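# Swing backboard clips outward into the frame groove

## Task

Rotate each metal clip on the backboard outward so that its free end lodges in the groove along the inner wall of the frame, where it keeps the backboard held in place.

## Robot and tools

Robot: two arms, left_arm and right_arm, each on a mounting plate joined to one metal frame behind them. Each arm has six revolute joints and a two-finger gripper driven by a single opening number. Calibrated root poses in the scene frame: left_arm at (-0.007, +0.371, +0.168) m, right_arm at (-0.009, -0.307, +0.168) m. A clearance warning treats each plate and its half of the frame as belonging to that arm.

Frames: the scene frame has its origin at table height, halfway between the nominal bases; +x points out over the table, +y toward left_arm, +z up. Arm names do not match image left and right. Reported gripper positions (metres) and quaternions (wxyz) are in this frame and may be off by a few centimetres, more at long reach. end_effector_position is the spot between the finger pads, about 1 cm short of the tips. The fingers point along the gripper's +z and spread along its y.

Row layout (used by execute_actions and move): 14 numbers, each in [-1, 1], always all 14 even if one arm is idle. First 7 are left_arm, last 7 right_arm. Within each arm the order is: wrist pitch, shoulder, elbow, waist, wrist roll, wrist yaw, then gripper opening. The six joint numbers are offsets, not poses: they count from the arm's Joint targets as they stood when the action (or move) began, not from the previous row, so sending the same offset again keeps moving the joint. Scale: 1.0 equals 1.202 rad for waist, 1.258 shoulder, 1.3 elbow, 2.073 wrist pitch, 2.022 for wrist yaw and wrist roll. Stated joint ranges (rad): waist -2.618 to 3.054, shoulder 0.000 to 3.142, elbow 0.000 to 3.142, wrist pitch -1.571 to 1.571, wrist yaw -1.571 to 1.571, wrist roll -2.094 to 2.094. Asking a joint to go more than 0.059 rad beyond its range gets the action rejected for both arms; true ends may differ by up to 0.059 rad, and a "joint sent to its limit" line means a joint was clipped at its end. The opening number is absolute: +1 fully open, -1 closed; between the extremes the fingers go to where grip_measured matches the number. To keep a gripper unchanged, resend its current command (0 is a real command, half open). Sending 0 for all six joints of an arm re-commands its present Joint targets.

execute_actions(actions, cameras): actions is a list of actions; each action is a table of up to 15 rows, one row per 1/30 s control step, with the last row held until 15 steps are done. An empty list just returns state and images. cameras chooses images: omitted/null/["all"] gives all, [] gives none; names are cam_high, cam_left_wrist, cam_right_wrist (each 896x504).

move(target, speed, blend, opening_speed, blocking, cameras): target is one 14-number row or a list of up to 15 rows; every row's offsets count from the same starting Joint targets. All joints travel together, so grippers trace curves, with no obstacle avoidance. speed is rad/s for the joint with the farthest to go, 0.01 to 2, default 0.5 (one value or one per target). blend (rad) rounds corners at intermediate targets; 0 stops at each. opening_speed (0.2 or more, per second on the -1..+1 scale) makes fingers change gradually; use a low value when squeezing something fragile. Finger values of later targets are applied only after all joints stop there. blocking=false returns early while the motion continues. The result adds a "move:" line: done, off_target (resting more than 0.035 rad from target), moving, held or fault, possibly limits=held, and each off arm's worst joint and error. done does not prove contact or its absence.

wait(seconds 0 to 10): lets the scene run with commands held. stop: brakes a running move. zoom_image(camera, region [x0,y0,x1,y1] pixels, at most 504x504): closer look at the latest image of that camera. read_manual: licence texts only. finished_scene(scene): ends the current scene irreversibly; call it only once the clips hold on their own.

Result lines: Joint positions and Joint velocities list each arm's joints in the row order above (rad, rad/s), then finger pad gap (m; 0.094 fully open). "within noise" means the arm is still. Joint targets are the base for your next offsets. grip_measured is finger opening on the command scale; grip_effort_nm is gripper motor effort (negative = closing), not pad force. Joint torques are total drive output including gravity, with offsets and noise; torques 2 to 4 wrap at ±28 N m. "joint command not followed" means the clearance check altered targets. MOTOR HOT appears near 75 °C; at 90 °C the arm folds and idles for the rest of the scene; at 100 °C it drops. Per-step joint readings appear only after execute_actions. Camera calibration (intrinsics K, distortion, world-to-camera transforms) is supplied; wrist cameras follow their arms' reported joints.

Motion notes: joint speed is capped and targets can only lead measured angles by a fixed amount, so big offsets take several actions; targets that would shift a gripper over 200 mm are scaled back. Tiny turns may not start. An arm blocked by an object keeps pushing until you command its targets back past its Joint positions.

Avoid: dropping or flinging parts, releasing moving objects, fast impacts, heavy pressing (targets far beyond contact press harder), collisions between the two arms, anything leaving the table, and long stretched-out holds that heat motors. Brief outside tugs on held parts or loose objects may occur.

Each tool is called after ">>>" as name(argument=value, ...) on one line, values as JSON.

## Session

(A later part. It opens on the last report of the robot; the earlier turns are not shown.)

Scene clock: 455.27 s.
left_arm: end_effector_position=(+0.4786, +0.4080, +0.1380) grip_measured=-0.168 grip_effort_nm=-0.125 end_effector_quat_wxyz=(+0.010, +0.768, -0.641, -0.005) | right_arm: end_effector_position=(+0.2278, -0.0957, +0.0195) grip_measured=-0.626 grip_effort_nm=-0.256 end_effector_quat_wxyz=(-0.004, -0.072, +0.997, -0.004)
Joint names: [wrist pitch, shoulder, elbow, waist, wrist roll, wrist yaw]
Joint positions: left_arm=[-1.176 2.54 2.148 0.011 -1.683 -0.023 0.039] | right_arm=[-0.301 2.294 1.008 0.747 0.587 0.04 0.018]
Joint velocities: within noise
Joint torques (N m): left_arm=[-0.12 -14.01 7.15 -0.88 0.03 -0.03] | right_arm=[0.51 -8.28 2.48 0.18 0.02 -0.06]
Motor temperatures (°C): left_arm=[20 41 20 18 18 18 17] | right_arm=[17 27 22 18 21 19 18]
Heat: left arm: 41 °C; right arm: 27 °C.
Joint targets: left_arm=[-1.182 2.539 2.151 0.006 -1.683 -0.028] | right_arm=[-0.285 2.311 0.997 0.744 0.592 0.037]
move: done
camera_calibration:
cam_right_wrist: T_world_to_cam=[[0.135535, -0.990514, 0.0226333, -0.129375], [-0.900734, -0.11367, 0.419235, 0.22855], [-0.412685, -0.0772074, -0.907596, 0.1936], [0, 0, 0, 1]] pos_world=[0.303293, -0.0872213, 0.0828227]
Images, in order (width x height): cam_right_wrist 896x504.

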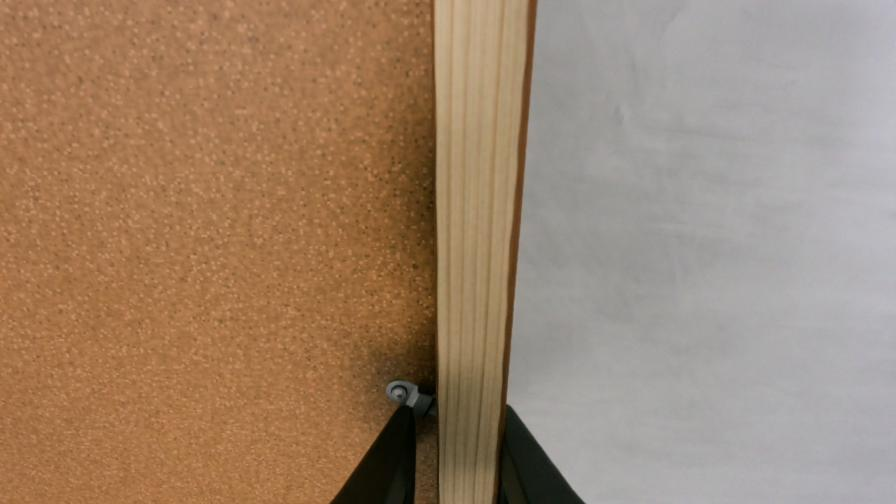

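>>> move(target=[0,0,0,0,0,0,-0.17,0,0,0,0,0,0,-0.66], opening_speed=0.2, cameras=["cam_right_wrist"])

>>> zoom_image(camera="cam_right_wrist", region=[340, 330, 580, 490])

Scene clock: 460.70 s.
left_arm: end_effector_position=(+0.4786, +0.4080, +0.1380) grip_measured=-0.168 grip_effort_nm=-0.120 end_effector_quat_wxyz=(+0.010, +0.768, -0.641, -0.005) | right_arm: end_effector_position=(+0.2278, -0.0958, +0.0195) grip_measured=-0.655 grip_effort_nm=-0.325 end_effector_quat_wxyz=(-0.004, -0.071, +0.997, -0.004)
Joint names: [wrist pitch, shoulder, elbow, waist, wrist roll, wrist yaw]
Joint positions: left_arm=[-1.176 2.54 2.148 0.011 -1.683 -0.023 0.039] | right_arm=[-0.301 2.294 1.008 0.747 0.589 0.041 0.016]
Joint velocities: within noise
Joint torques (N m): left_arm=[-0.13 -13.81 7.02 -0.92 0.03 -0.04] | right_arm=[0.51 -8.32 2.5 0.16 -0.01 -0.06]
Motor temperatures (°C): left_arm=[20 41 20 18 18 18 17] | right_arm=[17 26 22 18 21 19 18]
Heat: left arm: 41 °C; right arm: 26 °C.
Joint targets: left_arm=[-1.182 2.539 2.151 0.006 -1.683 -0.028] | right_arm=[-0.285 2.311 0.997 0.744 0.592 0.037]
move: done
camera_calibration:
cam_right_wrist: T_world_to_cam=[[0.133643, -0.990763, 0.0229656, -0.129031], [-0.901061, -0.111831, 0.419025, 0.22884], [-0.412587, -0.0766934, -0.907684, 0.193643], [0, 0, 0, 1]] pos_world=[0.303338, -0.0873967, 0.0828406]
Images, in order (width x height): cam_right_wrist 896x504.

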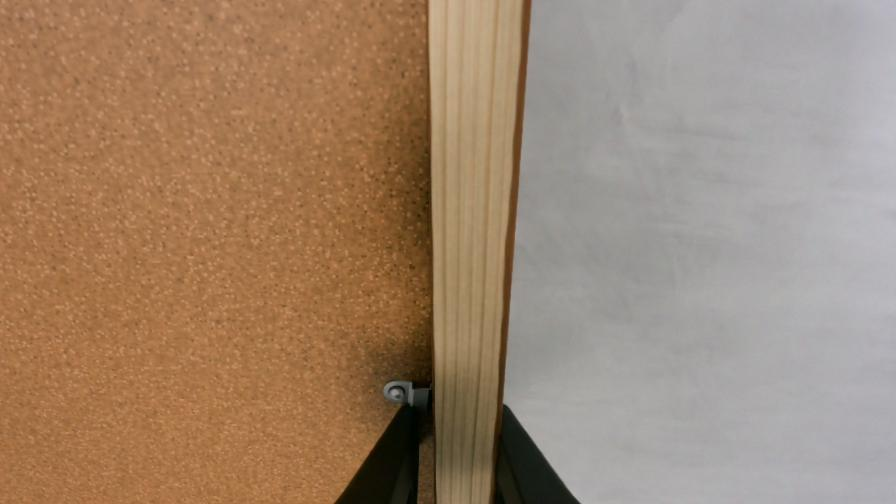

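Scaled by 2.100.

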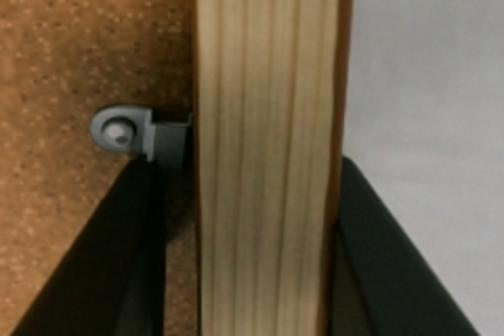

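>>> move(target=[[0,0,0,0,0,0,-0.17,0,0,0,0,0,0,-0.40],[0,0,0,0,0,0,-0.17,-0.029,-0.103,0,0,0,0,-0.40],[0,0,0,0,0,0,-0.17,-0.1785,0.1439,0.4562,-0.124,-0.0806,0,-0.15]], speed=[0.1,0.12,0.4], opening_speed=0.4, cameras=["cam_right_wrist"])

Scene clock: 476.50 s.
left_arm: end_effector_position=(+0.4786, +0.4080, +0.1380) grip_measured=-0.168 grip_effort_nm=-0.115 end_effector_quat_wxyz=(+0.010, +0.768, -0.641, -0.005) | right_arm: end_effector_position=(+0.3483, -0.0736, +0.0431) grip_measured=-0.152 grip_effort_nm=0.061 end_effector_quat_wxyz=(+0.004, -0.073, +0.997, +0.002)
Joint names: [wrist pitch, shoulder, elbow, waist, wrist roll, wrist yaw]
Joint positions: left_arm=[-1.176 2.54 2.148 0.011 -1.683 -0.023 0.039] | right_arm=[-0.647 2.478 1.564 0.599 0.436 0.04 0.04]
Joint velocities: within noise
Joint torques (N m): left_arm=[-0.09 -13.86 7.25 -0.77 0.04 -0.02] | right_arm=[0.31 -11.52 6.48 0.2 -0.11 -0.04]
Motor temperatures (°C): left_arm=[20 41 20 18 18 18 17] | right_arm=[17 27 22 18 21 19 18]
Heat: left arm: 41 °C; right arm: 27 °C.
Joint targets: left_arm=[-1.182 2.539 2.151 0.006 -1.683 -0.028] | right_arm=[-0.655 2.492 1.590 0.595 0.429 0.037]
move: done
camera_calibration:
cam_right_wrist: T_world_to_cam=[[0.13703, -0.990488, 0.0125057, -0.124385], [-0.906767, -0.120345, 0.404093, 0.332012], [-0.398744, -0.0667125, -0.914632, 0.26267], [0, 0, 0, 1]] pos_world=[0.42284, -0.0657221, 0.107638]
Images, in order (width x height): cam_right_wrist 896x504.

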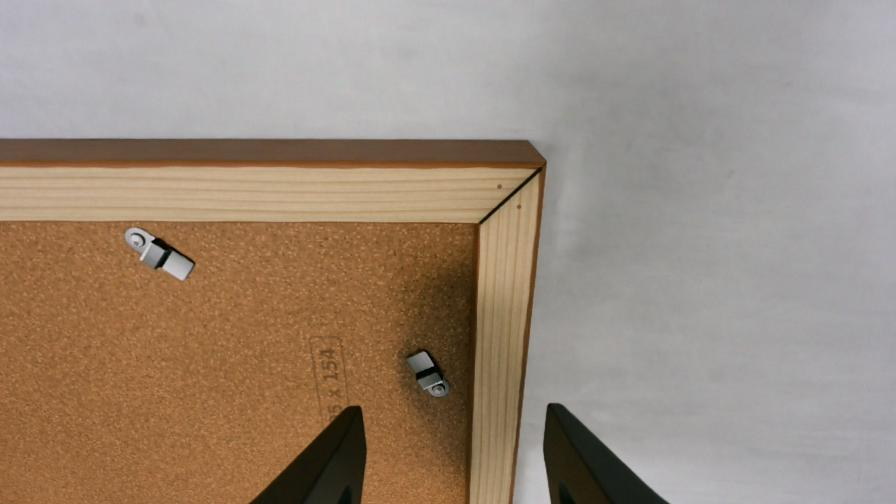

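>>> move(target=[0,0,0,0,0,0,-0.17,0.0253,0.0374,0,-0.0066,-0.0038,0,-0.15], speed=0.15, cameras=["cam_right_wrist"])

Scene clock: 487.80 s.
left_arm: end_effector_position=(+0.4786, +0.4080, +0.1380) grip_measured=-0.168 grip_effort_nm=-0.129 end_effector_quat_wxyz=(+0.010, +0.768, -0.641, -0.005) | right_arm: end_effector_position=(+0.3454, -0.0773, +0.0226) grip_measured=-0.152 grip_effort_nm=0.066 end_effector_quat_wxyz=(-0.004, -0.074, +0.997, -0.002)
Joint names: [wrist pitch, shoulder, elbow, waist, wrist roll, wrist yaw]
Joint positions: left_arm=[-1.176 2.54 2.148 0.011 -1.683 -0.023 0.039] | right_arm=[-0.614 2.528 1.564 0.594 0.428 0.04 0.04]
Joint velocities: within noise
Joint torques (N m): left_arm=[-0.12 -13.83 7.01 -0.77 0.03 0.03] | right_arm=[0.44 -11.86 6.28 -0.02 -0.11 -0.05]
Motor temperatures (°C): left_arm=[20 41 20 18 18 18 17] | right_arm=[17 28 22 18 21 19 18]
Heat: left arm: 41 °C; right arm: 28 °C.
Joint targets: left_arm=[-1.182 2.539 2.151 0.006 -1.683 -0.028] | right_arm=[-0.603 2.539 1.590 0.587 0.421 0.037]
move: done
camera_calibration:
cam_right_wrist: T_world_to_cam=[[0.140194, -0.989927, 0.0197541, -0.128569], [-0.900571, -0.119197, 0.418048, 0.334802], [-0.411483, -0.0763977, -0.90821, 0.246038], [0, 0, 0, 1]] pos_world=[0.420778, -0.0685702, 0.0860302]
Images, in order (width x height): cam_right_wrist 896x504.

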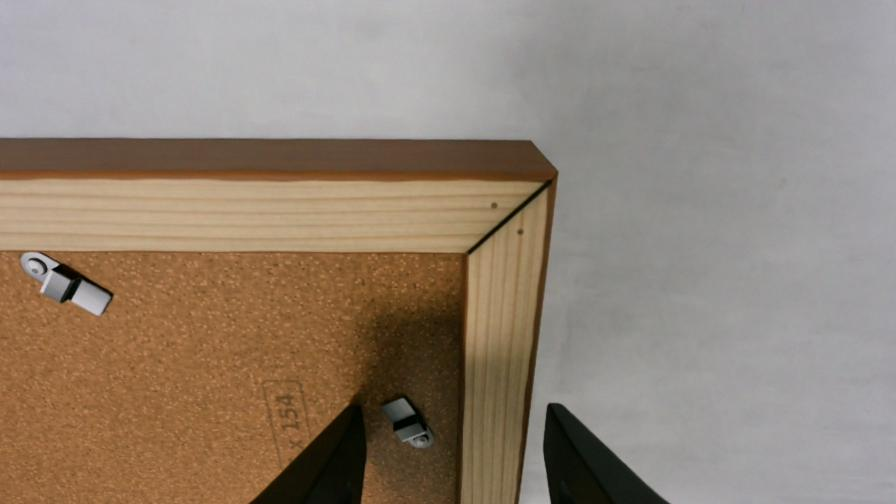

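>>> move(target=[0,0,0,0,0,0,-0.17,0.0034,0.0107,0,0,0,0,-0.15], speed=0.1, cameras=["cam_right_wrist"])

Scene clock: 519.80 s.
left_arm: end_effector_position=(+0.4786, +0.4080, +0.1380) grip_measured=-0.168 grip_effort_nm=-0.115 end_effector_quat_wxyz=(+0.010, +0.768, -0.641, -0.005) | right_arm: end_effector_position=(+0.3458, -0.0769, +0.0217) grip_measured=-0.152 grip_effort_nm=0.061 end_effector_quat_wxyz=(-0.003, -0.075, +0.997, -0.002)
Joint names: [wrist pitch, shoulder, elbow, waist, wrist roll, wrist yaw]
Joint positions: left_arm=[-1.176 2.54 2.148 0.011 -1.683 -0.023 0.039] | right_arm=[-0.609 2.531 1.564 0.594 0.428 0.04 0.04]
Joint velocities: within noise
Joint torques (N m): left_arm=[-0.08 -13.75 6.99 -0.88 0.02 -0.06] | right_arm=[0.48 -10.89 6.27 -0.03 -0.11 -0.06]
Motor temperatures (°C): left_arm=[20 42 20 18 18 18 17] | right_arm=[17 30 22 18 21 19 18]
Heat: left arm: 42 °C; right arm: 30 °C.
Joint targets: left_arm=[-1.182 2.539 2.151 0.006 -1.683 -0.028] | right_arm=[-0.596 2.552 1.590 0.587 0.421 0.037]
move: done
camera_calibration:
cam_right_wrist: T_world_to_cam=[[0.140821, -0.989857, 0.0187835, -0.128483], [-0.901289, -0.120324, 0.416174, 0.335815], [-0.409693, -0.0755357, -0.909091, 0.244859], [0, 0, 0, 1]] pos_world=[0.421076, -0.0682778, 0.0852549]
Images, in order (width x height): cam_right_wrist 896x504.

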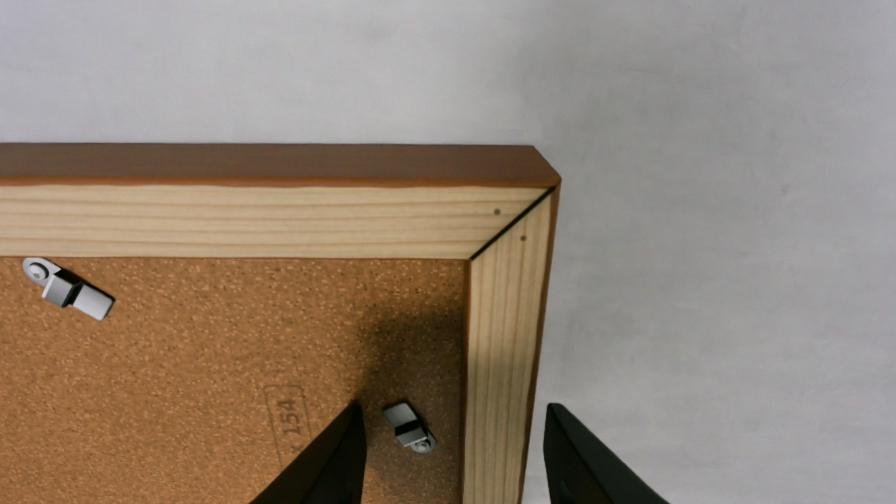

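>>> move(target=[0,0,0,0,0,0,-0.17,0.0,0.0,0,0,0,0,-0.42], speed=0.1, opening_speed=0.2, cameras=["cam_right_wrist"])

>>> move(target=[0,0,0,0,0,0,-0.17,0.0,0.0,0,0,0,0,-0.54], speed=0.1, opening_speed=0.2, cameras=["cam_right_wrist"])

Scene clock: 526.93 s.
left_arm: end_effector_position=(+0.4786, +0.4080, +0.1380) grip_measured=-0.168 grip_effort_nm=-0.134 end_effector_quat_wxyz=(+0.010, +0.768, -0.641, -0.005) | right_arm: end_effector_position=(+0.3470, -0.0765, +0.0216) grip_measured=-0.417 grip_effort_nm=-0.208 end_effector_quat_wxyz=(-0.001, -0.073, +0.997, +0.001)
Joint names: [wrist pitch, shoulder, elbow, waist, wrist roll, wrist yaw]
Joint positions: left_arm=[-1.176 2.54 2.148 0.011 -1.683 -0.023 0.039] | right_arm=[-0.604 2.531 1.564 0.592 0.428 0.036 0.027]
Joint velocities: within noise
Joint torques (N m): left_arm=[-0.12 -13.96 7.1 -0.84 0.02 0] | right_arm=[0.46 -10.91 6.31 0.18 -0.1 -0.02]
Motor temperatures (°C): left_arm=[20 42 20 18 18 18 17] | right_arm=[17 29 22 18 21 19 18]
Heat: left arm: 42 °C; right arm: 29 °C.
Joint targets: left_arm=[-1.182 2.539 2.151 0.006 -1.683 -0.028] | right_arm=[-0.596 2.552 1.590 0.587 0.421 0.037]
move: done
camera_calibration:
cam_right_wrist: T_world_to_cam=[[0.138296, -0.990304, 0.0131145, -0.127227], [-0.902555, -0.120567, 0.41335, 0.337507], [-0.407761, -0.0690011, -0.910478, 0.245231], [0, 0, 0, 1]] pos_world=[0.422209, -0.0683799, 0.0854369]
Images, in order (width x height): cam_right_wrist 896x504.

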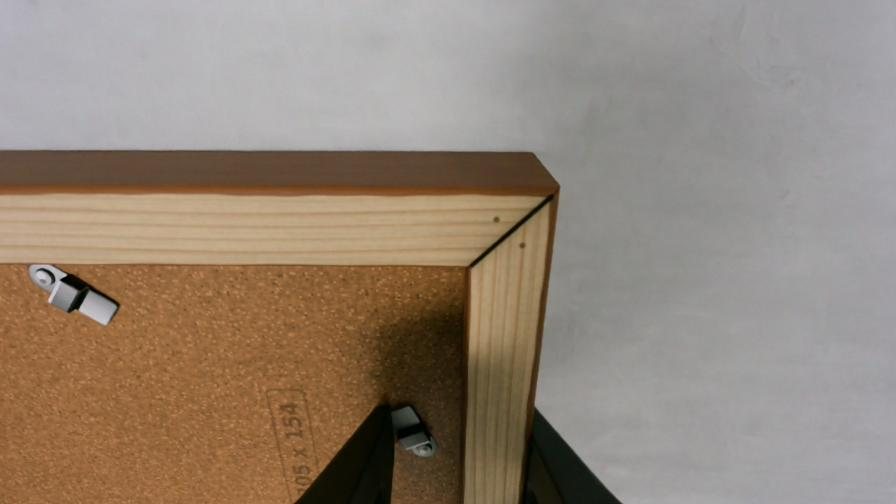

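Scene clock: 527.73 s.
left_arm: end_effector_position=(+0.4786, +0.4080, +0.1380) grip_measured=-0.168 grip_effort_nm=-0.125 end_effector_quat_wxyz=(+0.010, +0.768, -0.641, -0.005) | right_arm: end_effector_position=(+0.3488, -0.0757, +0.0220) grip_measured=-0.536 grip_effort_nm=-0.252 end_effector_quat_wxyz=(+0.001, -0.073, +0.997, +0.002)
Joint names: [wrist pitch, shoulder, elbow, waist, wrist roll, wrist yaw]
Joint positions: left_arm=[-1.176 2.54 2.148 0.011 -1.683 -0.023 0.039] | right_arm=[-0.603 2.532 1.568 0.592 0.428 0.038 0.022]
Joint velocities: within noise
Joint torques (N m): left_arm=[-0.11 -14.04 7.02 -0.85 0 -0.04] | right_arm=[0.45 -11 5.98 0.2 -0.11 -0.03]
Motor temperatures (°C): left_arm=[20 42 20 18 18 18 17] | right_arm=[17 28 22 18 21 19 18]
Heat: left arm: 42 °C; right arm: 28 °C.
Joint targets: left_arm=[-1.182 2.539 2.151 0.006 -1.683 -0.028] | right_arm=[-0.596 2.552 1.591 0.587 0.421 0.037]
move: done
camera_calibration:
cam_right_wrist: T_world_to_cam=[[0.138049, -0.990341, 0.0129115, -0.126671], [-0.904582, -0.120764, 0.408838, 0.339824], [-0.403329, -0.0681189, -0.912516, 0.244934], [0, 0, 0, 1]] pos_world=[0.423674, -0.0677244, 0.0862092]
Images, in order (width x height): cam_right_wrist 896x504.

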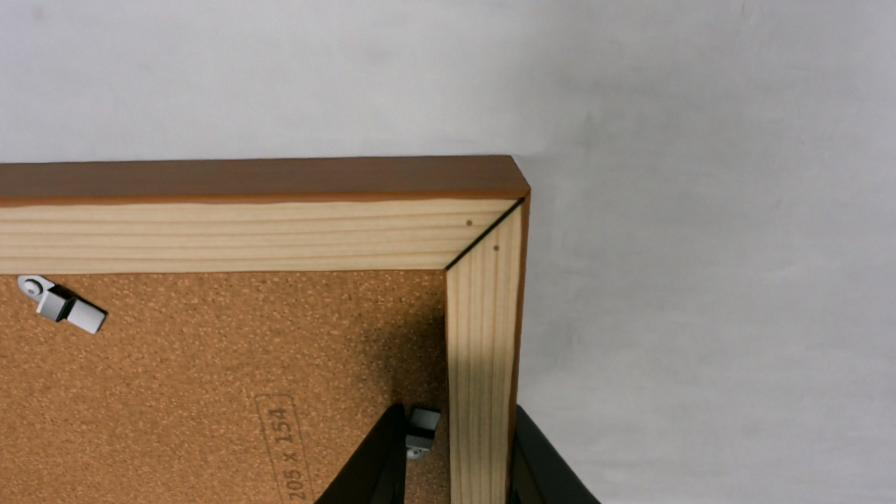

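>>> move(target=[0,0,0,0,0,0,-0.17,0.0,0.0,0,0,0,0,-0.59], speed=0.1, opening_speed=0.2, cameras=[])

>>> move(target=[0,0,0,0,0,0,-0.17,0.0,0.0,0,0,0,0,-0.63], speed=0.1, opening_speed=0.2, cameras=["cam_right_wrist"])

Scene clock: 532.63 s.
left_arm: end_effector_position=(+0.4786, +0.4080, +0.1380) grip_measured=-0.168 grip_effort_nm=-0.120 end_effector_quat_wxyz=(+0.010, +0.768, -0.641, -0.005) | right_arm: end_effector_position=(+0.3493, -0.0766, +0.0220) grip_measured=-0.585 grip_effort_nm=-0.286 end_effector_quat_wxyz=(+0.002, -0.073, +0.997, +0.001)
Joint names: [wrist pitch, shoulder, elbow, waist, wrist roll, wrist yaw]
Joint positions: left_arm=[-1.176 2.54 2.148 0.011 -1.683 -0.023 0.039] | right_arm=[-0.603 2.532 1.568 0.59 0.428 0.04 0.019]
Joint velocities: within noise
Joint torques (N m): left_arm=[-0.11 -13.9 7.01 -0.87 0.04 -0.02] | right_arm=[0.44 -11.02 5.96 0.32 -0.1 -0.06]
Motor temperatures (°C): left_arm=[20 42 20 18 18 18 17] | right_arm=[17 28 22 18 21 19 18]
Heat: left arm: 42 °C; right arm: 28 °C.
Joint targets: left_arm=[-1.182 2.539 2.151 0.006 -1.683 -0.028] | right_arm=[-0.596 2.552 1.591 0.587 0.421 0.037]
move: done
No camera images: "cameras" was empty.

Scene clock: 533.13 s.
left_arm: end_effector_position=(+0.4786, +0.4080, +0.1380) grip_measured=-0.168 grip_effort_nm=-0.120 end_effector_quat_wxyz=(+0.010, +0.768, -0.641, -0.005) | right_arm: end_effector_position=(+0.3493, -0.0766, +0.0220) grip_measured=-0.624 grip_effort_nm=-0.339 end_effector_quat_wxyz=(+0.002, -0.073, +0.997, +0.001)
Joint names: [wrist pitch, shoulder, elbow, waist, wrist roll, wrist yaw]
Joint positions: left_arm=[-1.176 2.54 2.148 0.011 -1.683 -0.023 0.039] | right_arm=[-0.603 2.532 1.568 0.59 0.428 0.04 0.018]
Joint velocities: within noise
Joint torques (N m): left_arm=[-0.11 -13.87 7.17 -0.83 0.03 -0.02] | right_arm=[0.44 -10.99 6.01 0.35 -0.09 -0.05]
Motor temperatures (°C): left_arm=[20 42 20 18 18 18 17] | right_arm=[17 28 22 18 21 19 18]
Heat: left arm: 42 °C; right arm: 28 °C.
Joint targets: left_arm=[-1.182 2.539 2.151 0.006 -1.683 -0.028] | right_arm=[-0.596 2.552 1.591 0.587 0.421 0.037]
move: done
camera_calibration:
cam_right_wrist: T_world_to_cam=[[0.136518, -0.990529, 0.0146676, -0.127091], [-0.905167, -0.118709, 0.408142, 0.34059], [-0.402535, -0.0689954, -0.912801, 0.244729], [0, 0, 0, 1]] pos_world=[0.424153, -0.0685706, 0.0862436]
Images, in order (width x height): cam_right_wrist 896x504.

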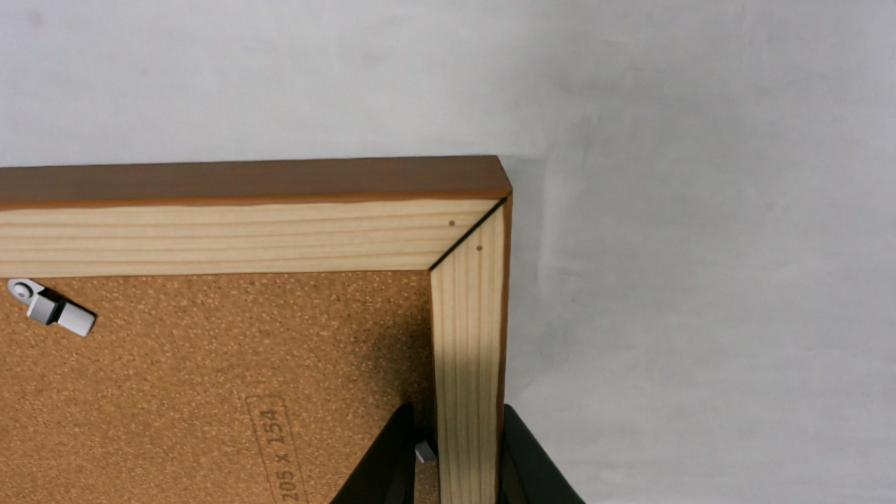

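>>> move(target=[0,0,0,0,0,0,-0.17,0.0,0.0,0,0,0,0,-0.66], speed=0.1, opening_speed=0.2, cameras=["cam_right_wrist"])

Scene clock: 535.83 s.
left_arm: end_effector_position=(+0.4786, +0.4080, +0.1380) grip_measured=-0.168 grip_effort_nm=-0.115 end_effector_quat_wxyz=(+0.010, +0.768, -0.641, -0.005) | right_arm: end_effector_position=(+0.3493, -0.0766, +0.0220) grip_measured=-0.653 grip_effort_nm=-0.408 end_effector_quat_wxyz=(+0.002, -0.073, +0.997, +0.001)
Joint names: [wrist pitch, shoulder, elbow, waist, wrist roll, wrist yaw]
Joint positions: left_arm=[-1.176 2.54 2.148 0.011 -1.683 -0.023 0.039] | right_arm=[-0.603 2.532 1.568 0.59 0.427 0.04 0.016]
Joint velocities: within noise
Joint torques (N m): left_arm=[-0.12 -13.94 7.1 -0.98 0.04 -0.04] | right_arm=[0.43 -11.03 5.98 0.31 -0.09 -0.05]
Motor temperatures (°C): left_arm=[20 42 20 18 18 18 17] | right_arm=[17 27 23 18 21 19 18]
Heat: left arm: 42 °C; right arm: 27 °C.
Joint targets: left_arm=[-1.182 2.539 2.151 0.006 -1.683 -0.028] | right_arm=[-0.596 2.552 1.591 0.587 0.421 0.037]
move: done
camera_calibration:
cam_right_wrist: T_world_to_cam=[[0.137651, -0.990372, 0.0146715, -0.127475], [-0.905032, -0.119744, 0.408141, 0.340464], [-0.402454, -0.0694593, -0.912801, 0.244665], [0, 0, 0, 1]] pos_world=[0.424144, -0.0684847, 0.0862438]
Images, in order (width x height): cam_right_wrist 896x504.

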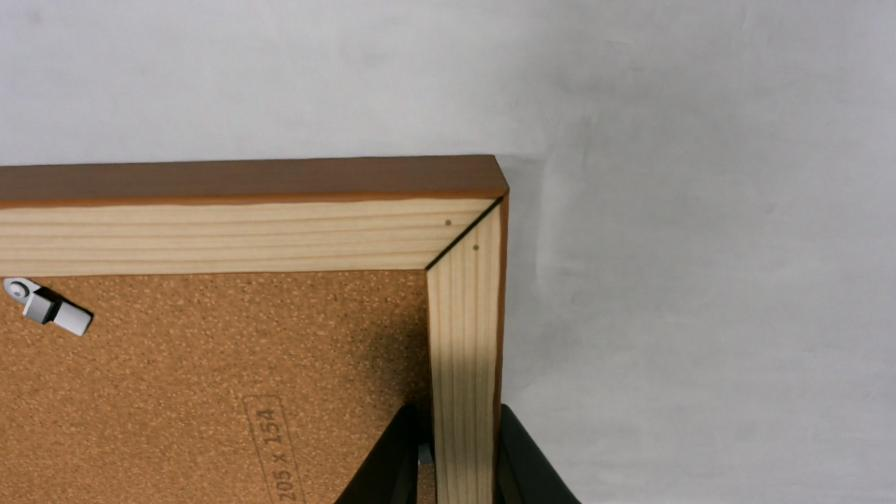

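>>> move(target=[[0,0,0,0,0,0,-0.17,0,0,0,0,0,0,-0.40],[0,0,0,0,0,0,-0.17,-0.029,-0.103,0,0,0,0,-0.40],[0,0,0,0,0,0,-0.17,-0.1766,0.1725,0.4308,0.0890,-0.731,0,-0.15]], speed=[0.1,0.12,0.4], opening_speed=0.4, cameras=["cam_right_wrist"])

Scene clock: 567.47 s.
left_arm: end_effector_position=(+0.4786, +0.4080, +0.1380) grip_measured=-0.168 grip_effort_nm=-0.120 end_effector_quat_wxyz=(+0.010, +0.768, -0.641, -0.005) | right_arm: end_effector_position=(+0.3790, -0.0027, +0.0420) grip_measured=-0.152 grip_effort_nm=0.066 end_effector_quat_wxyz=(+0.007, +0.757, -0.653, +0.000)
Joint names: [wrist pitch, shoulder, elbow, waist, wrist roll, wrist yaw]
Joint positions: left_arm=[-1.176 2.54 2.148 0.011 -1.683 -0.023 0.039] | right_arm=[-0.952 2.755 2.12 0.685 -1.05 0.042 0.04]
Joint velocities: within noise
Joint torques (N m): left_arm=[-0.08 -13.89 7.12 -0.85 -0.01 -0.02] | right_arm=[0.22 -13.55 7.41 1.52 -0.11 -0.08]
Motor temperatures (°C): left_arm=[20 43 21 18 18 18 17] | right_arm=[17 27 23 18 21 19 18]
Heat: left arm: 43 °C; right arm: 27 °C.
Joint targets: left_arm=[-1.182 2.539 2.151 0.006 -1.683 -0.028] | right_arm=[-0.962 2.770 2.151 0.694 -1.057 0.037]
move: done
camera_calibration:
cam_right_wrist: T_world_to_cam=[[0.990216, 0.139445, 0.00518825, -0.378379], [0.124467, -0.899443, 0.41894, -0.0247835], [0.0630856, -0.414196, -0.907999, 0.102417], [0, 0, 0, 1]] pos_world=[0.371301, 0.0728923, 0.10534]
Images, in order (width x height): cam_right_wrist 896x504.

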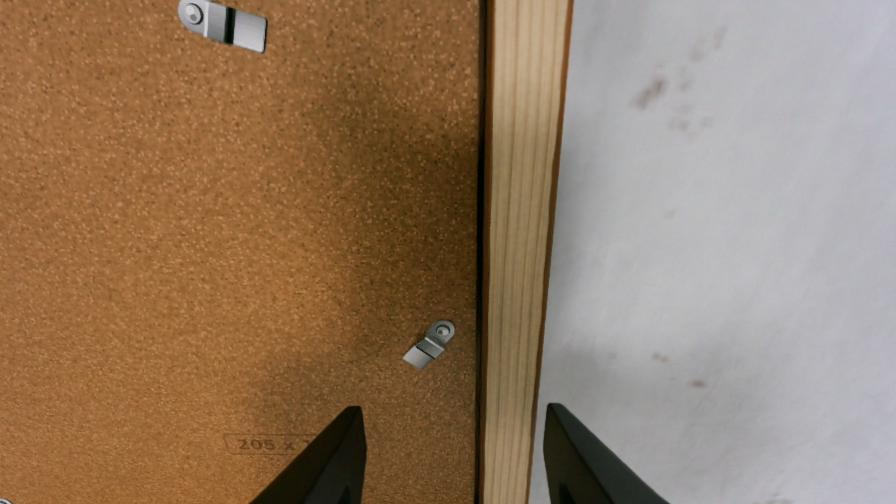

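>>> move(target=[0,0,0,0,0,0,-0.17,0.0159,0.0374,0.0246,0,0,0,-0.05], speed=0.2, opening_speed=0.4, cameras=["cam_right_wrist"])

Scene clock: 599.43 s.
left_arm: end_effector_position=(+0.4786, +0.4080, +0.1380) grip_measured=-0.168 grip_effort_nm=-0.120 end_effector_quat_wxyz=(+0.010, +0.768, -0.641, -0.005) | right_arm: end_effector_position=(+0.3794, -0.0015, +0.0250) grip_measured=-0.052 grip_effort_nm=0.061 end_effector_quat_wxyz=(+0.010, +0.758, -0.653, -0.001)
Joint names: [wrist pitch, shoulder, elbow, waist, wrist roll, wrist yaw]
Joint positions: left_arm=[-1.176 2.54 2.148 0.011 -1.683 -0.023 0.039] | right_arm=[-0.938 2.805 2.149 0.685 -1.05 0.042 0.045]
Joint velocities: within noise
Joint torques (N m): left_arm=[-0.1 -13.86 7.19 -0.83 0.01 -0.03] | right_arm=[0.4 -13.87 7.56 1.51 -0.11 -0.06]
Motor temperatures (°C): left_arm=[20 43 21 18 18 18 17] | right_arm=[17 29 23 18 21 19 18]
Heat: left arm: 43 °C; right arm: 29 °C.
Joint targets: left_arm=[-1.182 2.539 2.151 0.006 -1.683 -0.028] | right_arm=[-0.929 2.817 2.182 0.694 -1.057 0.037]
move: done
camera_calibration:
cam_right_wrist: T_world_to_cam=[[0.990192, 0.13971, -0.000407323, -0.378708], [0.126837, -0.897721, 0.421911, -0.0175879], [0.0585797, -0.417825, -0.906637, 0.0890593], [0, 0, 0, 1]] pos_world=[0.372007, 0.0743314, 0.0880107]
Images, in order (width x height): cam_right_wrist 896x504.

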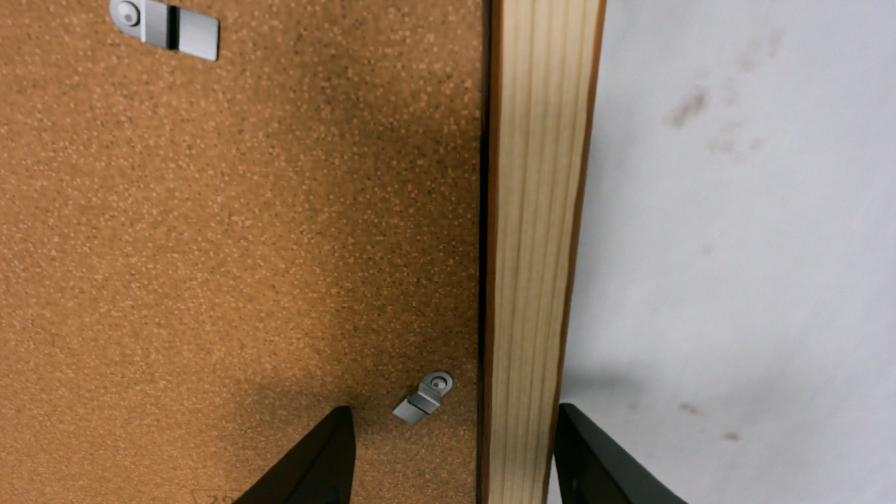

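>>> move(target=[0,0,0,0,0,0,-0.17,-0.0164,0.0056,0.0177,0,0,0,-0.05], speed=0.2, cameras=["cam_right_wrist"])

Scene clock: 611.00 s.
left_arm: end_effector_position=(+0.4786, +0.4080, +0.1380) grip_measured=-0.168 grip_effort_nm=-0.120 end_effector_quat_wxyz=(+0.010, +0.768, -0.641, -0.005) | right_arm: end_effector_position=(+0.3828, +0.0010, +0.0289) grip_measured=-0.052 grip_effort_nm=0.061 end_effector_quat_wxyz=(+0.007, +0.758, -0.653, +0.000)
Joint names: [wrist pitch, shoulder, elbow, waist, wrist roll, wrist yaw]
Joint positions: left_arm=[-1.176 2.54 2.148 0.011 -1.683 -0.023 0.039] | right_arm=[-0.953 2.809 2.175 0.685 -1.05 0.042 0.045]
Joint velocities: within noise
Joint torques (N m): left_arm=[-0.11 -13.9 7.13 -0.77 0.01 -0.05] | right_arm=[0.24 -13.71 7.36 1.46 -0.1 -0.07]
Motor temperatures (°C): left_arm=[20 43 21 18 18 18 17] | right_arm=[17 30 24 18 21 19 17]
Heat: left arm: 43 °C; right arm: 30 °C.
Joint targets: left_arm=[-1.182 2.539 2.151 0.006 -1.683 -0.028] | right_arm=[-0.963 2.824 2.206 0.694 -1.057 0.037]
move: done
camera_calibration:
cam_right_wrist: T_world_to_cam=[[0.990164, 0.139806, 0.00551423, -0.38259], [0.124672, -0.899497, 0.418761, -0.0165371], [0.0635054, -0.413955, -0.90808, 0.091651], [0, 0, 0, 1]] pos_world=[0.375068, 0.0765526, 0.0922612]
Images, in order (width x height): cam_right_wrist 896x504.

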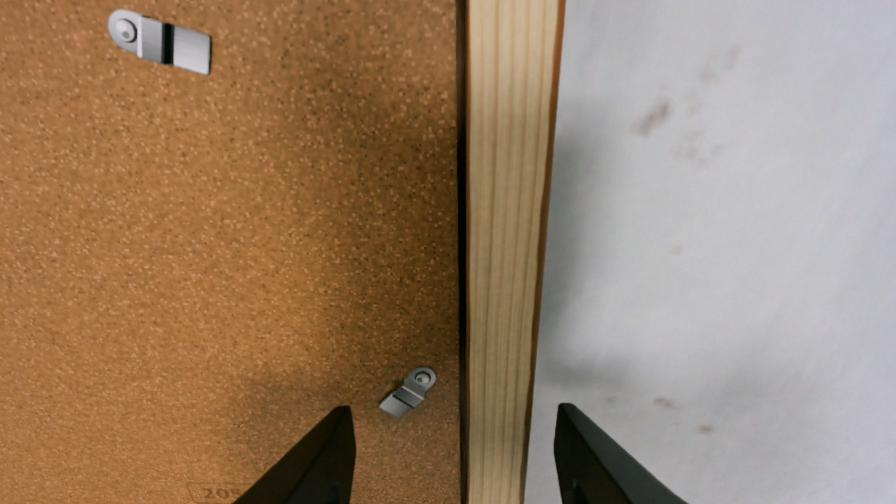

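>>> move(target=[0,0,0,0,0,0,-0.17,0.0212,-0.0016,-0.0460,-0.0150,-0.0025,0,-0.05], speed=0.2, cameras=["cam_right_wrist"])

Scene clock: 620.47 s.
left_arm: end_effector_position=(+0.4786, +0.4080, +0.1380) grip_measured=-0.168 grip_effort_nm=-0.115 end_effector_quat_wxyz=(+0.010, +0.768, -0.641, -0.005) | right_arm: end_effector_position=(+0.3827, +0.0011, +0.0248) grip_measured=-0.052 grip_effort_nm=0.066 end_effector_quat_wxyz=(+0.003, +0.759, -0.651, +0.000)
Joint names: [wrist pitch, shoulder, elbow, waist, wrist roll, wrist yaw]
Joint positions: left_arm=[-1.176 2.54 2.148 0.011 -1.683 -0.023 0.039] | right_arm=[-0.928 2.809 2.157 0.685 -1.055 0.042 0.045]
Joint velocities: within noise
Joint torques (N m): left_arm=[-0.09 -13.85 7.05 -0.9 0.01 -0.05] | right_arm=[0.46 -13.89 4.33 -0.17 -0.11 -0.08]
Motor temperatures (°C): left_arm=[20 44 21 18 18 18 17] | right_arm=[17 31 24 18 21 19 17]
Heat: left arm: 44 °C; right arm: 31 °C.
Joint targets: left_arm=[-1.182 2.539 2.151 0.006 -1.683 -0.028] | right_arm=[-0.919 2.822 2.146 0.676 -1.062 0.037]
move: done
camera_calibration:
cam_right_wrist: T_world_to_cam=[[0.989507, 0.14403, 0.0114172, -0.38237], [0.126315, -0.900744, 0.415578, -0.0152522], [0.0701395, -0.409775, -0.909486, 0.0854829], [0, 0, 0, 1]] pos_world=[0.374288, 0.0763631, 0.0884496]
Images, in order (width x height): cam_right_wrist 896x504.

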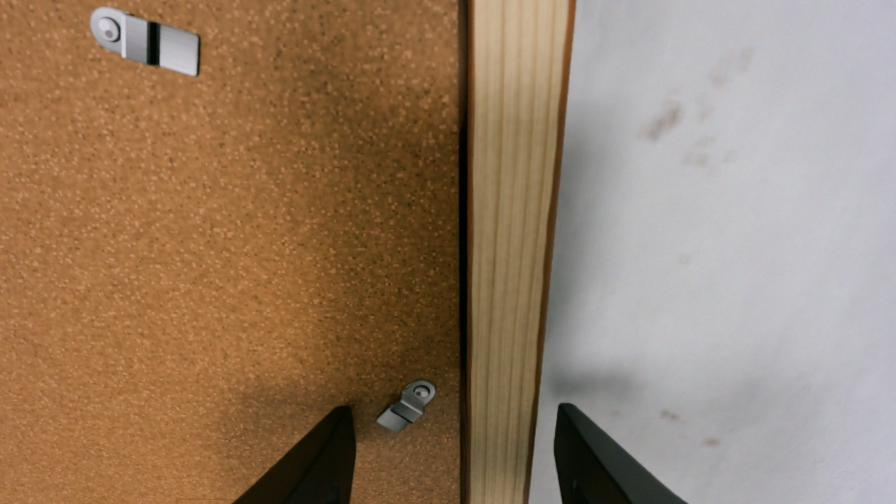

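>>> move(target=[0,0,0,0,0,0,-0.17,0.0024,-0.0032,-0.0123,-0.0092,0.0,0,-0.05], speed=0.2, cameras=["cam_right_wrist"])

Scene clock: 624.87 s.
left_arm: end_effector_position=(+0.4786, +0.4080, +0.1380) grip_measured=-0.168 grip_effort_nm=-0.120 end_effector_quat_wxyz=(+0.010, +0.768, -0.641, -0.005) | right_arm: end_effector_position=(+0.3846, -0.0042, +0.0227) grip_measured=-0.052 grip_effort_nm=0.061 end_effector_quat_wxyz=(+0.005, +0.755, -0.655, -0.001)
Joint names: [wrist pitch, shoulder, elbow, waist, wrist roll, wrist yaw]
Joint positions: left_arm=[-1.176 2.54 2.148 0.011 -1.683 -0.023 0.039] | right_arm=[-0.923 2.809 2.149 0.674 -1.055 0.04 0.045]
Joint velocities: within noise
Joint torques (N m): left_arm=[-0.08 -13.89 7.12 -0.72 0 -0.03] | right_arm=[0.43 -14.26 3.78 -0.16 -0.1 -0.05]
Motor temperatures (°C): left_arm=[20 44 21 18 18 18 17] | right_arm=[17 32 23 18 21 19 17]
Heat: left arm: 44 °C; right arm: 32 °C.
Joint targets: left_arm=[-1.182 2.539 2.151 0.006 -1.683 -0.028] | right_arm=[-0.914 2.818 2.130 0.665 -1.062 0.037]
move: done
camera_calibration:
cam_right_wrist: T_world_to_cam=[[0.991062, 0.133211, 0.00708171, -0.38396], [0.118231, -0.901721, 0.415837, -0.0162169], [0.06178, -0.411283, -0.909412, 0.0844482], [0, 0, 0, 1]] pos_world=[0.377228, 0.0712568, 0.0862609]
Images, in order (width x height): cam_right_wrist 896x504.

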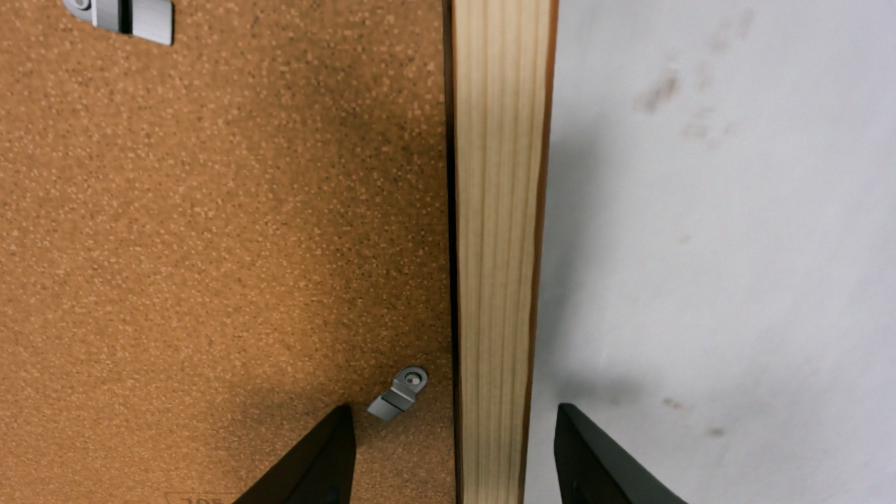

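>>> move(target=[0,0,0,0,0,0,-0.17,0.0048,-0.0056,-0.0138,0,0.0,0,-0.05], speed=0.2, cameras=["cam_right_wrist"])

Scene clock: 636.97 s.
left_arm: end_effector_position=(+0.4786, +0.4080, +0.1380) grip_measured=-0.168 grip_effort_nm=-0.129 end_effector_quat_wxyz=(+0.010, +0.768, -0.641, -0.005) | right_arm: end_effector_position=(+0.3839, -0.0046, +0.0215) grip_measured=-0.052 grip_effort_nm=0.061 end_effector_quat_wxyz=(+0.005, +0.755, -0.655, -0.001)
Joint names: [wrist pitch, shoulder, elbow, waist, wrist roll, wrist yaw]
Joint positions: left_arm=[-1.176 2.54 2.148 0.011 -1.683 -0.023 0.039] | right_arm=[-0.917 2.808 2.142 0.674 -1.055 0.04 0.045]
Joint velocities: within noise
Joint torques (N m): left_arm=[-0.1 -14 7.04 -0.83 0.01 -0.02] | right_arm=[0.5 -14.76 3.03 -0.13 -0.12 -0.04]
Motor temperatures (°C): left_arm=[20 44 21 18 18 18 17] | right_arm=[17 33 23 18 21 19 17]
Heat: left arm: 44 °C; right arm: 33 °C.
Joint targets: left_arm=[-1.182 2.539 2.151 0.006 -1.683 -0.028] | right_arm=[-0.904 2.811 2.112 0.665 -1.062 0.037]
move: done
camera_calibration:
cam_right_wrist: T_world_to_cam=[[0.991062, 0.133228, 0.0067516, -0.383236], [0.118371, -0.901622, 0.416011, -0.0160923], [0.0615118, -0.411494, -0.909334, 0.0833032], [0, 0, 0, 1]] pos_world=[0.376591, 0.0708274, 0.0850325]
Images, in order (width x height): cam_right_wrist 896x504.

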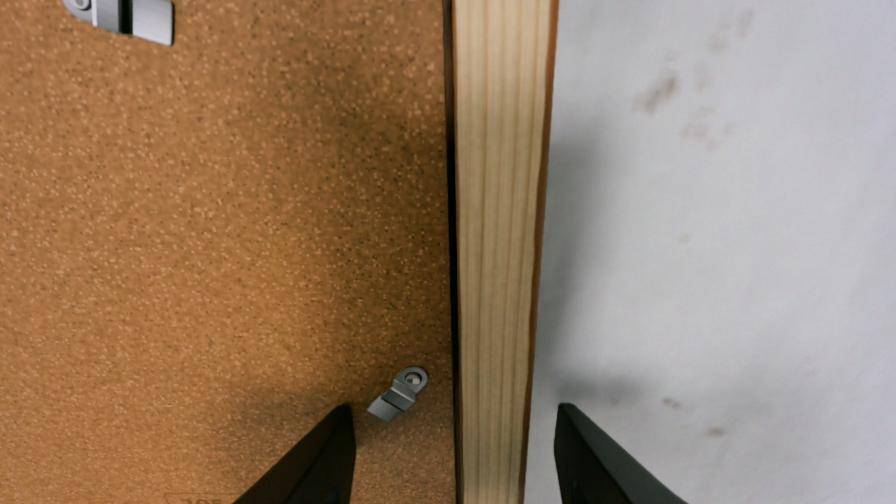

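>>> move(target=[0,0,0,0,0,0,-0.17,0,0,0,0,0.0,0,-0.2], speed=0.1, opening_speed=0.2, cameras=["cam_right_wrist"])

>>> move(target=[0,0,0,0,0,0,-0.17,0,0,0,0,0.0,0,-0.38], speed=0.1, opening_speed=0.2, cameras=["cam_right_wrist"])

Scene clock: 644.30 s.
left_arm: end_effector_position=(+0.4786, +0.4080, +0.1380) grip_measured=-0.168 grip_effort_nm=-0.125 end_effector_quat_wxyz=(+0.010, +0.768, -0.641, -0.005) | right_arm: end_effector_position=(+0.3808, -0.0051, +0.0212) grip_measured=-0.198 grip_effort_nm=-0.164 end_effector_quat_wxyz=(+0.009, +0.756, -0.655, -0.006)
Joint names: [wrist pitch, shoulder, elbow, waist, wrist roll, wrist yaw]
Joint positions: left_arm=[-1.176 2.54 2.148 0.011 -1.683 -0.023 0.039] | right_arm=[-0.925 2.808 2.14 0.674 -1.055 0.031 0.038]
Joint velocities: within noise
Joint torques (N m): left_arm=[-0.11 -13.91 7.05 -0.91 0.05 0.01] | right_arm=[0.55 -14.74 3.12 -0.09 -0.11 0.03]
Motor temperatures (°C): left_arm=[20 44 21 18 18 18 17] | right_arm=[17 33 23 18 21 19 17]
Heat: left arm: 44 °C; right arm: 33 °C.
Joint targets: left_arm=[-1.182 2.539 2.151 0.006 -1.683 -0.028] | right_arm=[-0.904 2.810 2.112 0.665 -1.062 0.037]
move: done
camera_calibration:
cam_right_wrist: T_world_to_cam=[[0.991032, 0.133491, -0.00603076, -0.379861], [0.123995, -0.901834, 0.41391, -0.0181146], [0.0498144, -0.410945, -0.910298, 0.0875132], [0, 0, 0, 1]] pos_world=[0.374341, 0.0703348, 0.08487]
Images, in order (width x height): cam_right_wrist 896x504.

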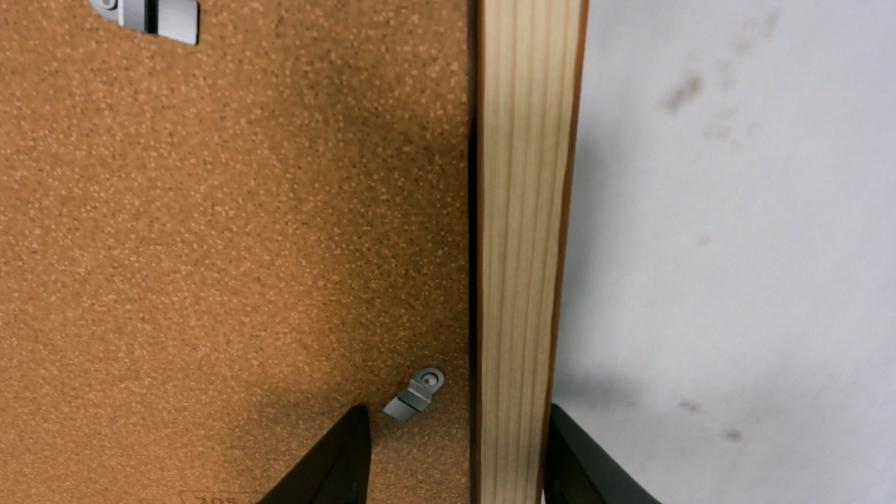

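Scene clock: 645.40 s.
left_arm: end_effector_position=(+0.4786, +0.4080, +0.1380) grip_measured=-0.168 grip_effort_nm=-0.129 end_effector_quat_wxyz=(+0.010, +0.768, -0.641, -0.005) | right_arm: end_effector_position=(+0.3825, -0.0046, +0.0213) grip_measured=-0.376 grip_effort_nm=-0.252 end_effector_quat_wxyz=(+0.006, +0.756, -0.655, -0.006)
Joint names: [wrist pitch, shoulder, elbow, waist, wrist roll, wrist yaw]
Joint positions: left_arm=[-1.176 2.54 2.148 0.011 -1.683 -0.023 0.039] | right_arm=[-0.919 2.807 2.14 0.672 -1.059 0.03 0.029]
Joint velocities: within noise
Joint torques (N m): left_arm=[-0.12 -13.87 7.08 -0.79 0.01 0] | right_arm=[0.49 -14.67 3.15 -0.01 -0.07 0.04]
Motor temperatures (°C): left_arm=[20 44 21 18 18 18 17] | right_arm=[17 33 23 18 21 19 17]
Heat: left arm: 44 °C; right arm: 33 °C.
Joint targets: left_arm=[-1.182 2.539 2.151 0.006 -1.683 -0.028] | right_arm=[-0.904 2.811 2.112 0.665 -1.062 0.037]
move: done
camera_calibration:
cam_right_wrist: T_world_to_cam=[[0.990881, 0.134735, -0.00143384, -0.381592], [0.123506, -0.90394, 0.409438, -0.0176439], [0.0538696, -0.405881, -0.912337, 0.0862608], [0, 0, 0, 1]] pos_world=[0.375645, 0.0704765, 0.0853758]
Images, in order (width x height): cam_right_wrist 896x504.

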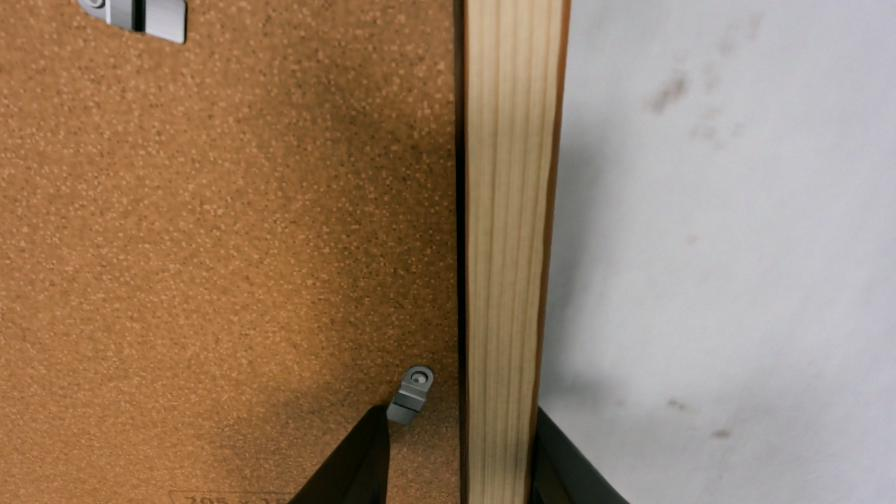

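Works. Continue.

>>> move(target=[0,0,0,0,0,0,-0.17,0,0,0,0,0.0,0,-0.5], speed=0.1, opening_speed=0.2, cameras=["cam_right_wrist"])

>>> move(target=[0,0,0,0,0,0,-0.17,0,0,0,0,0.0,0,-0.59], speed=0.1, opening_speed=0.2, cameras=["cam_right_wrist"])

Scene clock: 650.13 s.
left_arm: end_effector_position=(+0.4786, +0.4080, +0.1380) grip_measured=-0.168 grip_effort_nm=-0.125 end_effector_quat_wxyz=(+0.010, +0.768, -0.641, -0.005) | right_arm: end_effector_position=(+0.3851, -0.0042, +0.0216) grip_measured=-0.496 grip_effort_nm=-0.237 end_effector_quat_wxyz=(+0.002, +0.756, -0.654, -0.003)
Joint names: [wrist pitch, shoulder, elbow, waist, wrist roll, wrist yaw]
Joint positions: left_arm=[-1.176 2.54 2.148 0.011 -1.683 -0.023 0.039] | right_arm=[-0.911 2.807 2.14 0.672 -1.06 0.036 0.024]
Joint velocities: within noise
Joint torques (N m): left_arm=[-0.09 -13.9 7.09 -0.9 0.01 -0.01] | right_arm=[0.43 -14.67 3.14 0.12 -0.06 -0.01]
Motor temperatures (°C): left_arm=[20 44 21 18 18 18 17] | right_arm=[17 32 23 18 21 19 17]
Heat: left arm: 44 °C; right arm: 32 °C.
Joint targets: left_arm=[-1.182 2.539 2.151 0.006 -1.683 -0.028] | right_arm=[-0.904 2.810 2.112 0.665 -1.062 0.037]
move: done
camera_calibration:
cam_right_wrist: T_world_to_cam=[[0.990775, 0.135184, 0.00952759, -0.384412], [0.119426, -0.904187, 0.410101, -0.0162087], [0.0640538, -0.405179, -0.911991, 0.0826419], [0, 0, 0, 1]] pos_world=[0.377508, 0.0707954, 0.0856784]
Images, in order (width x height): cam_right_wrist 896x504.

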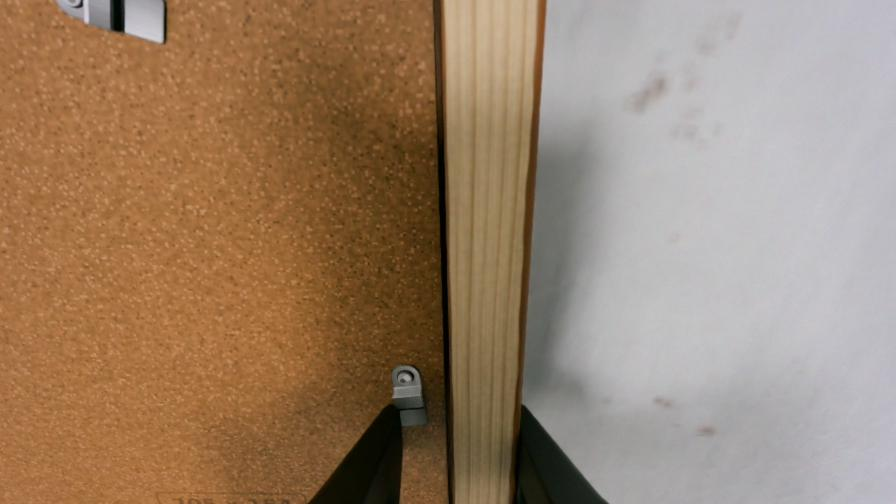

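Scene clock: 650.80 s.
left_arm: end_effector_position=(+0.4786, +0.4080, +0.1380) grip_measured=-0.168 grip_effort_nm=-0.125 end_effector_quat_wxyz=(+0.010, +0.768, -0.641, -0.005) | right_arm: end_effector_position=(+0.3870, -0.0041, +0.0216) grip_measured=-0.586 grip_effort_nm=-0.247 end_effector_quat_wxyz=(-0.001, +0.756, -0.654, +0.000)
Joint names: [wrist pitch, shoulder, elbow, waist, wrist roll, wrist yaw]
Joint positions: left_arm=[-1.176 2.54 2.148 0.011 -1.683 -0.023 0.039] | right_arm=[-0.904 2.807 2.14 0.671 -1.061 0.039 0.019]
Joint velocities: within noise
Joint torques (N m): left_arm=[-0.14 -13.83 7.21 -0.72 0.01 -0.01] | right_arm=[0.36 -14.64 3.22 0.12 -0.05 -0.04]
Motor temperatures (°C): left_arm=[20 44 21 18 18 18 17] | right_arm=[17 32 23 18 21 19 17]
Heat: left arm: 44 °C; right arm: 32 °C.
Joint targets: left_arm=[-1.182 2.539 2.151 0.006 -1.683 -0.028] | right_arm=[-0.904 2.811 2.112 0.665 -1.062 0.037]
move: done
camera_calibration:
cam_right_wrist: T_world_to_cam=[[0.990658, 0.135301, 0.0170201, -0.386449], [0.116493, -0.904543, 0.41016, -0.0151721], [0.0708904, -0.404346, -0.911855, 0.0799104], [0, 0, 0, 1]] pos_world=[0.378941, 0.0708745, 0.0856671]
Images, in order (width x height): cam_right_wrist 896x504.

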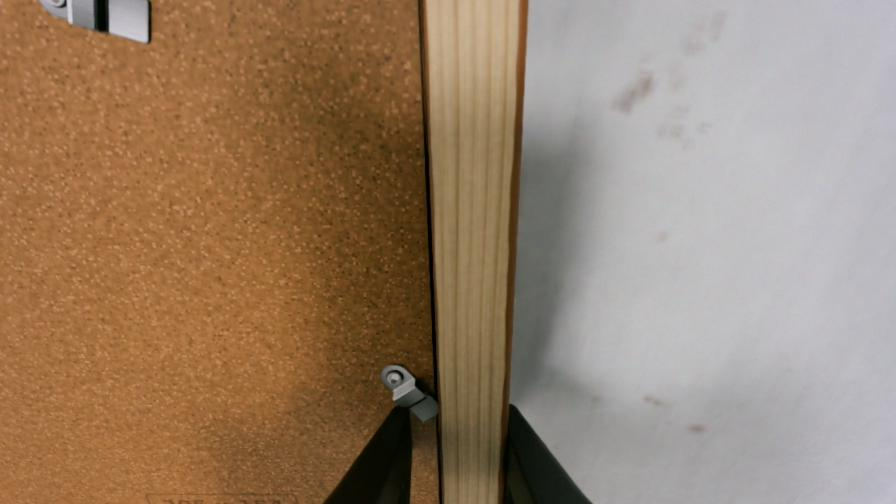

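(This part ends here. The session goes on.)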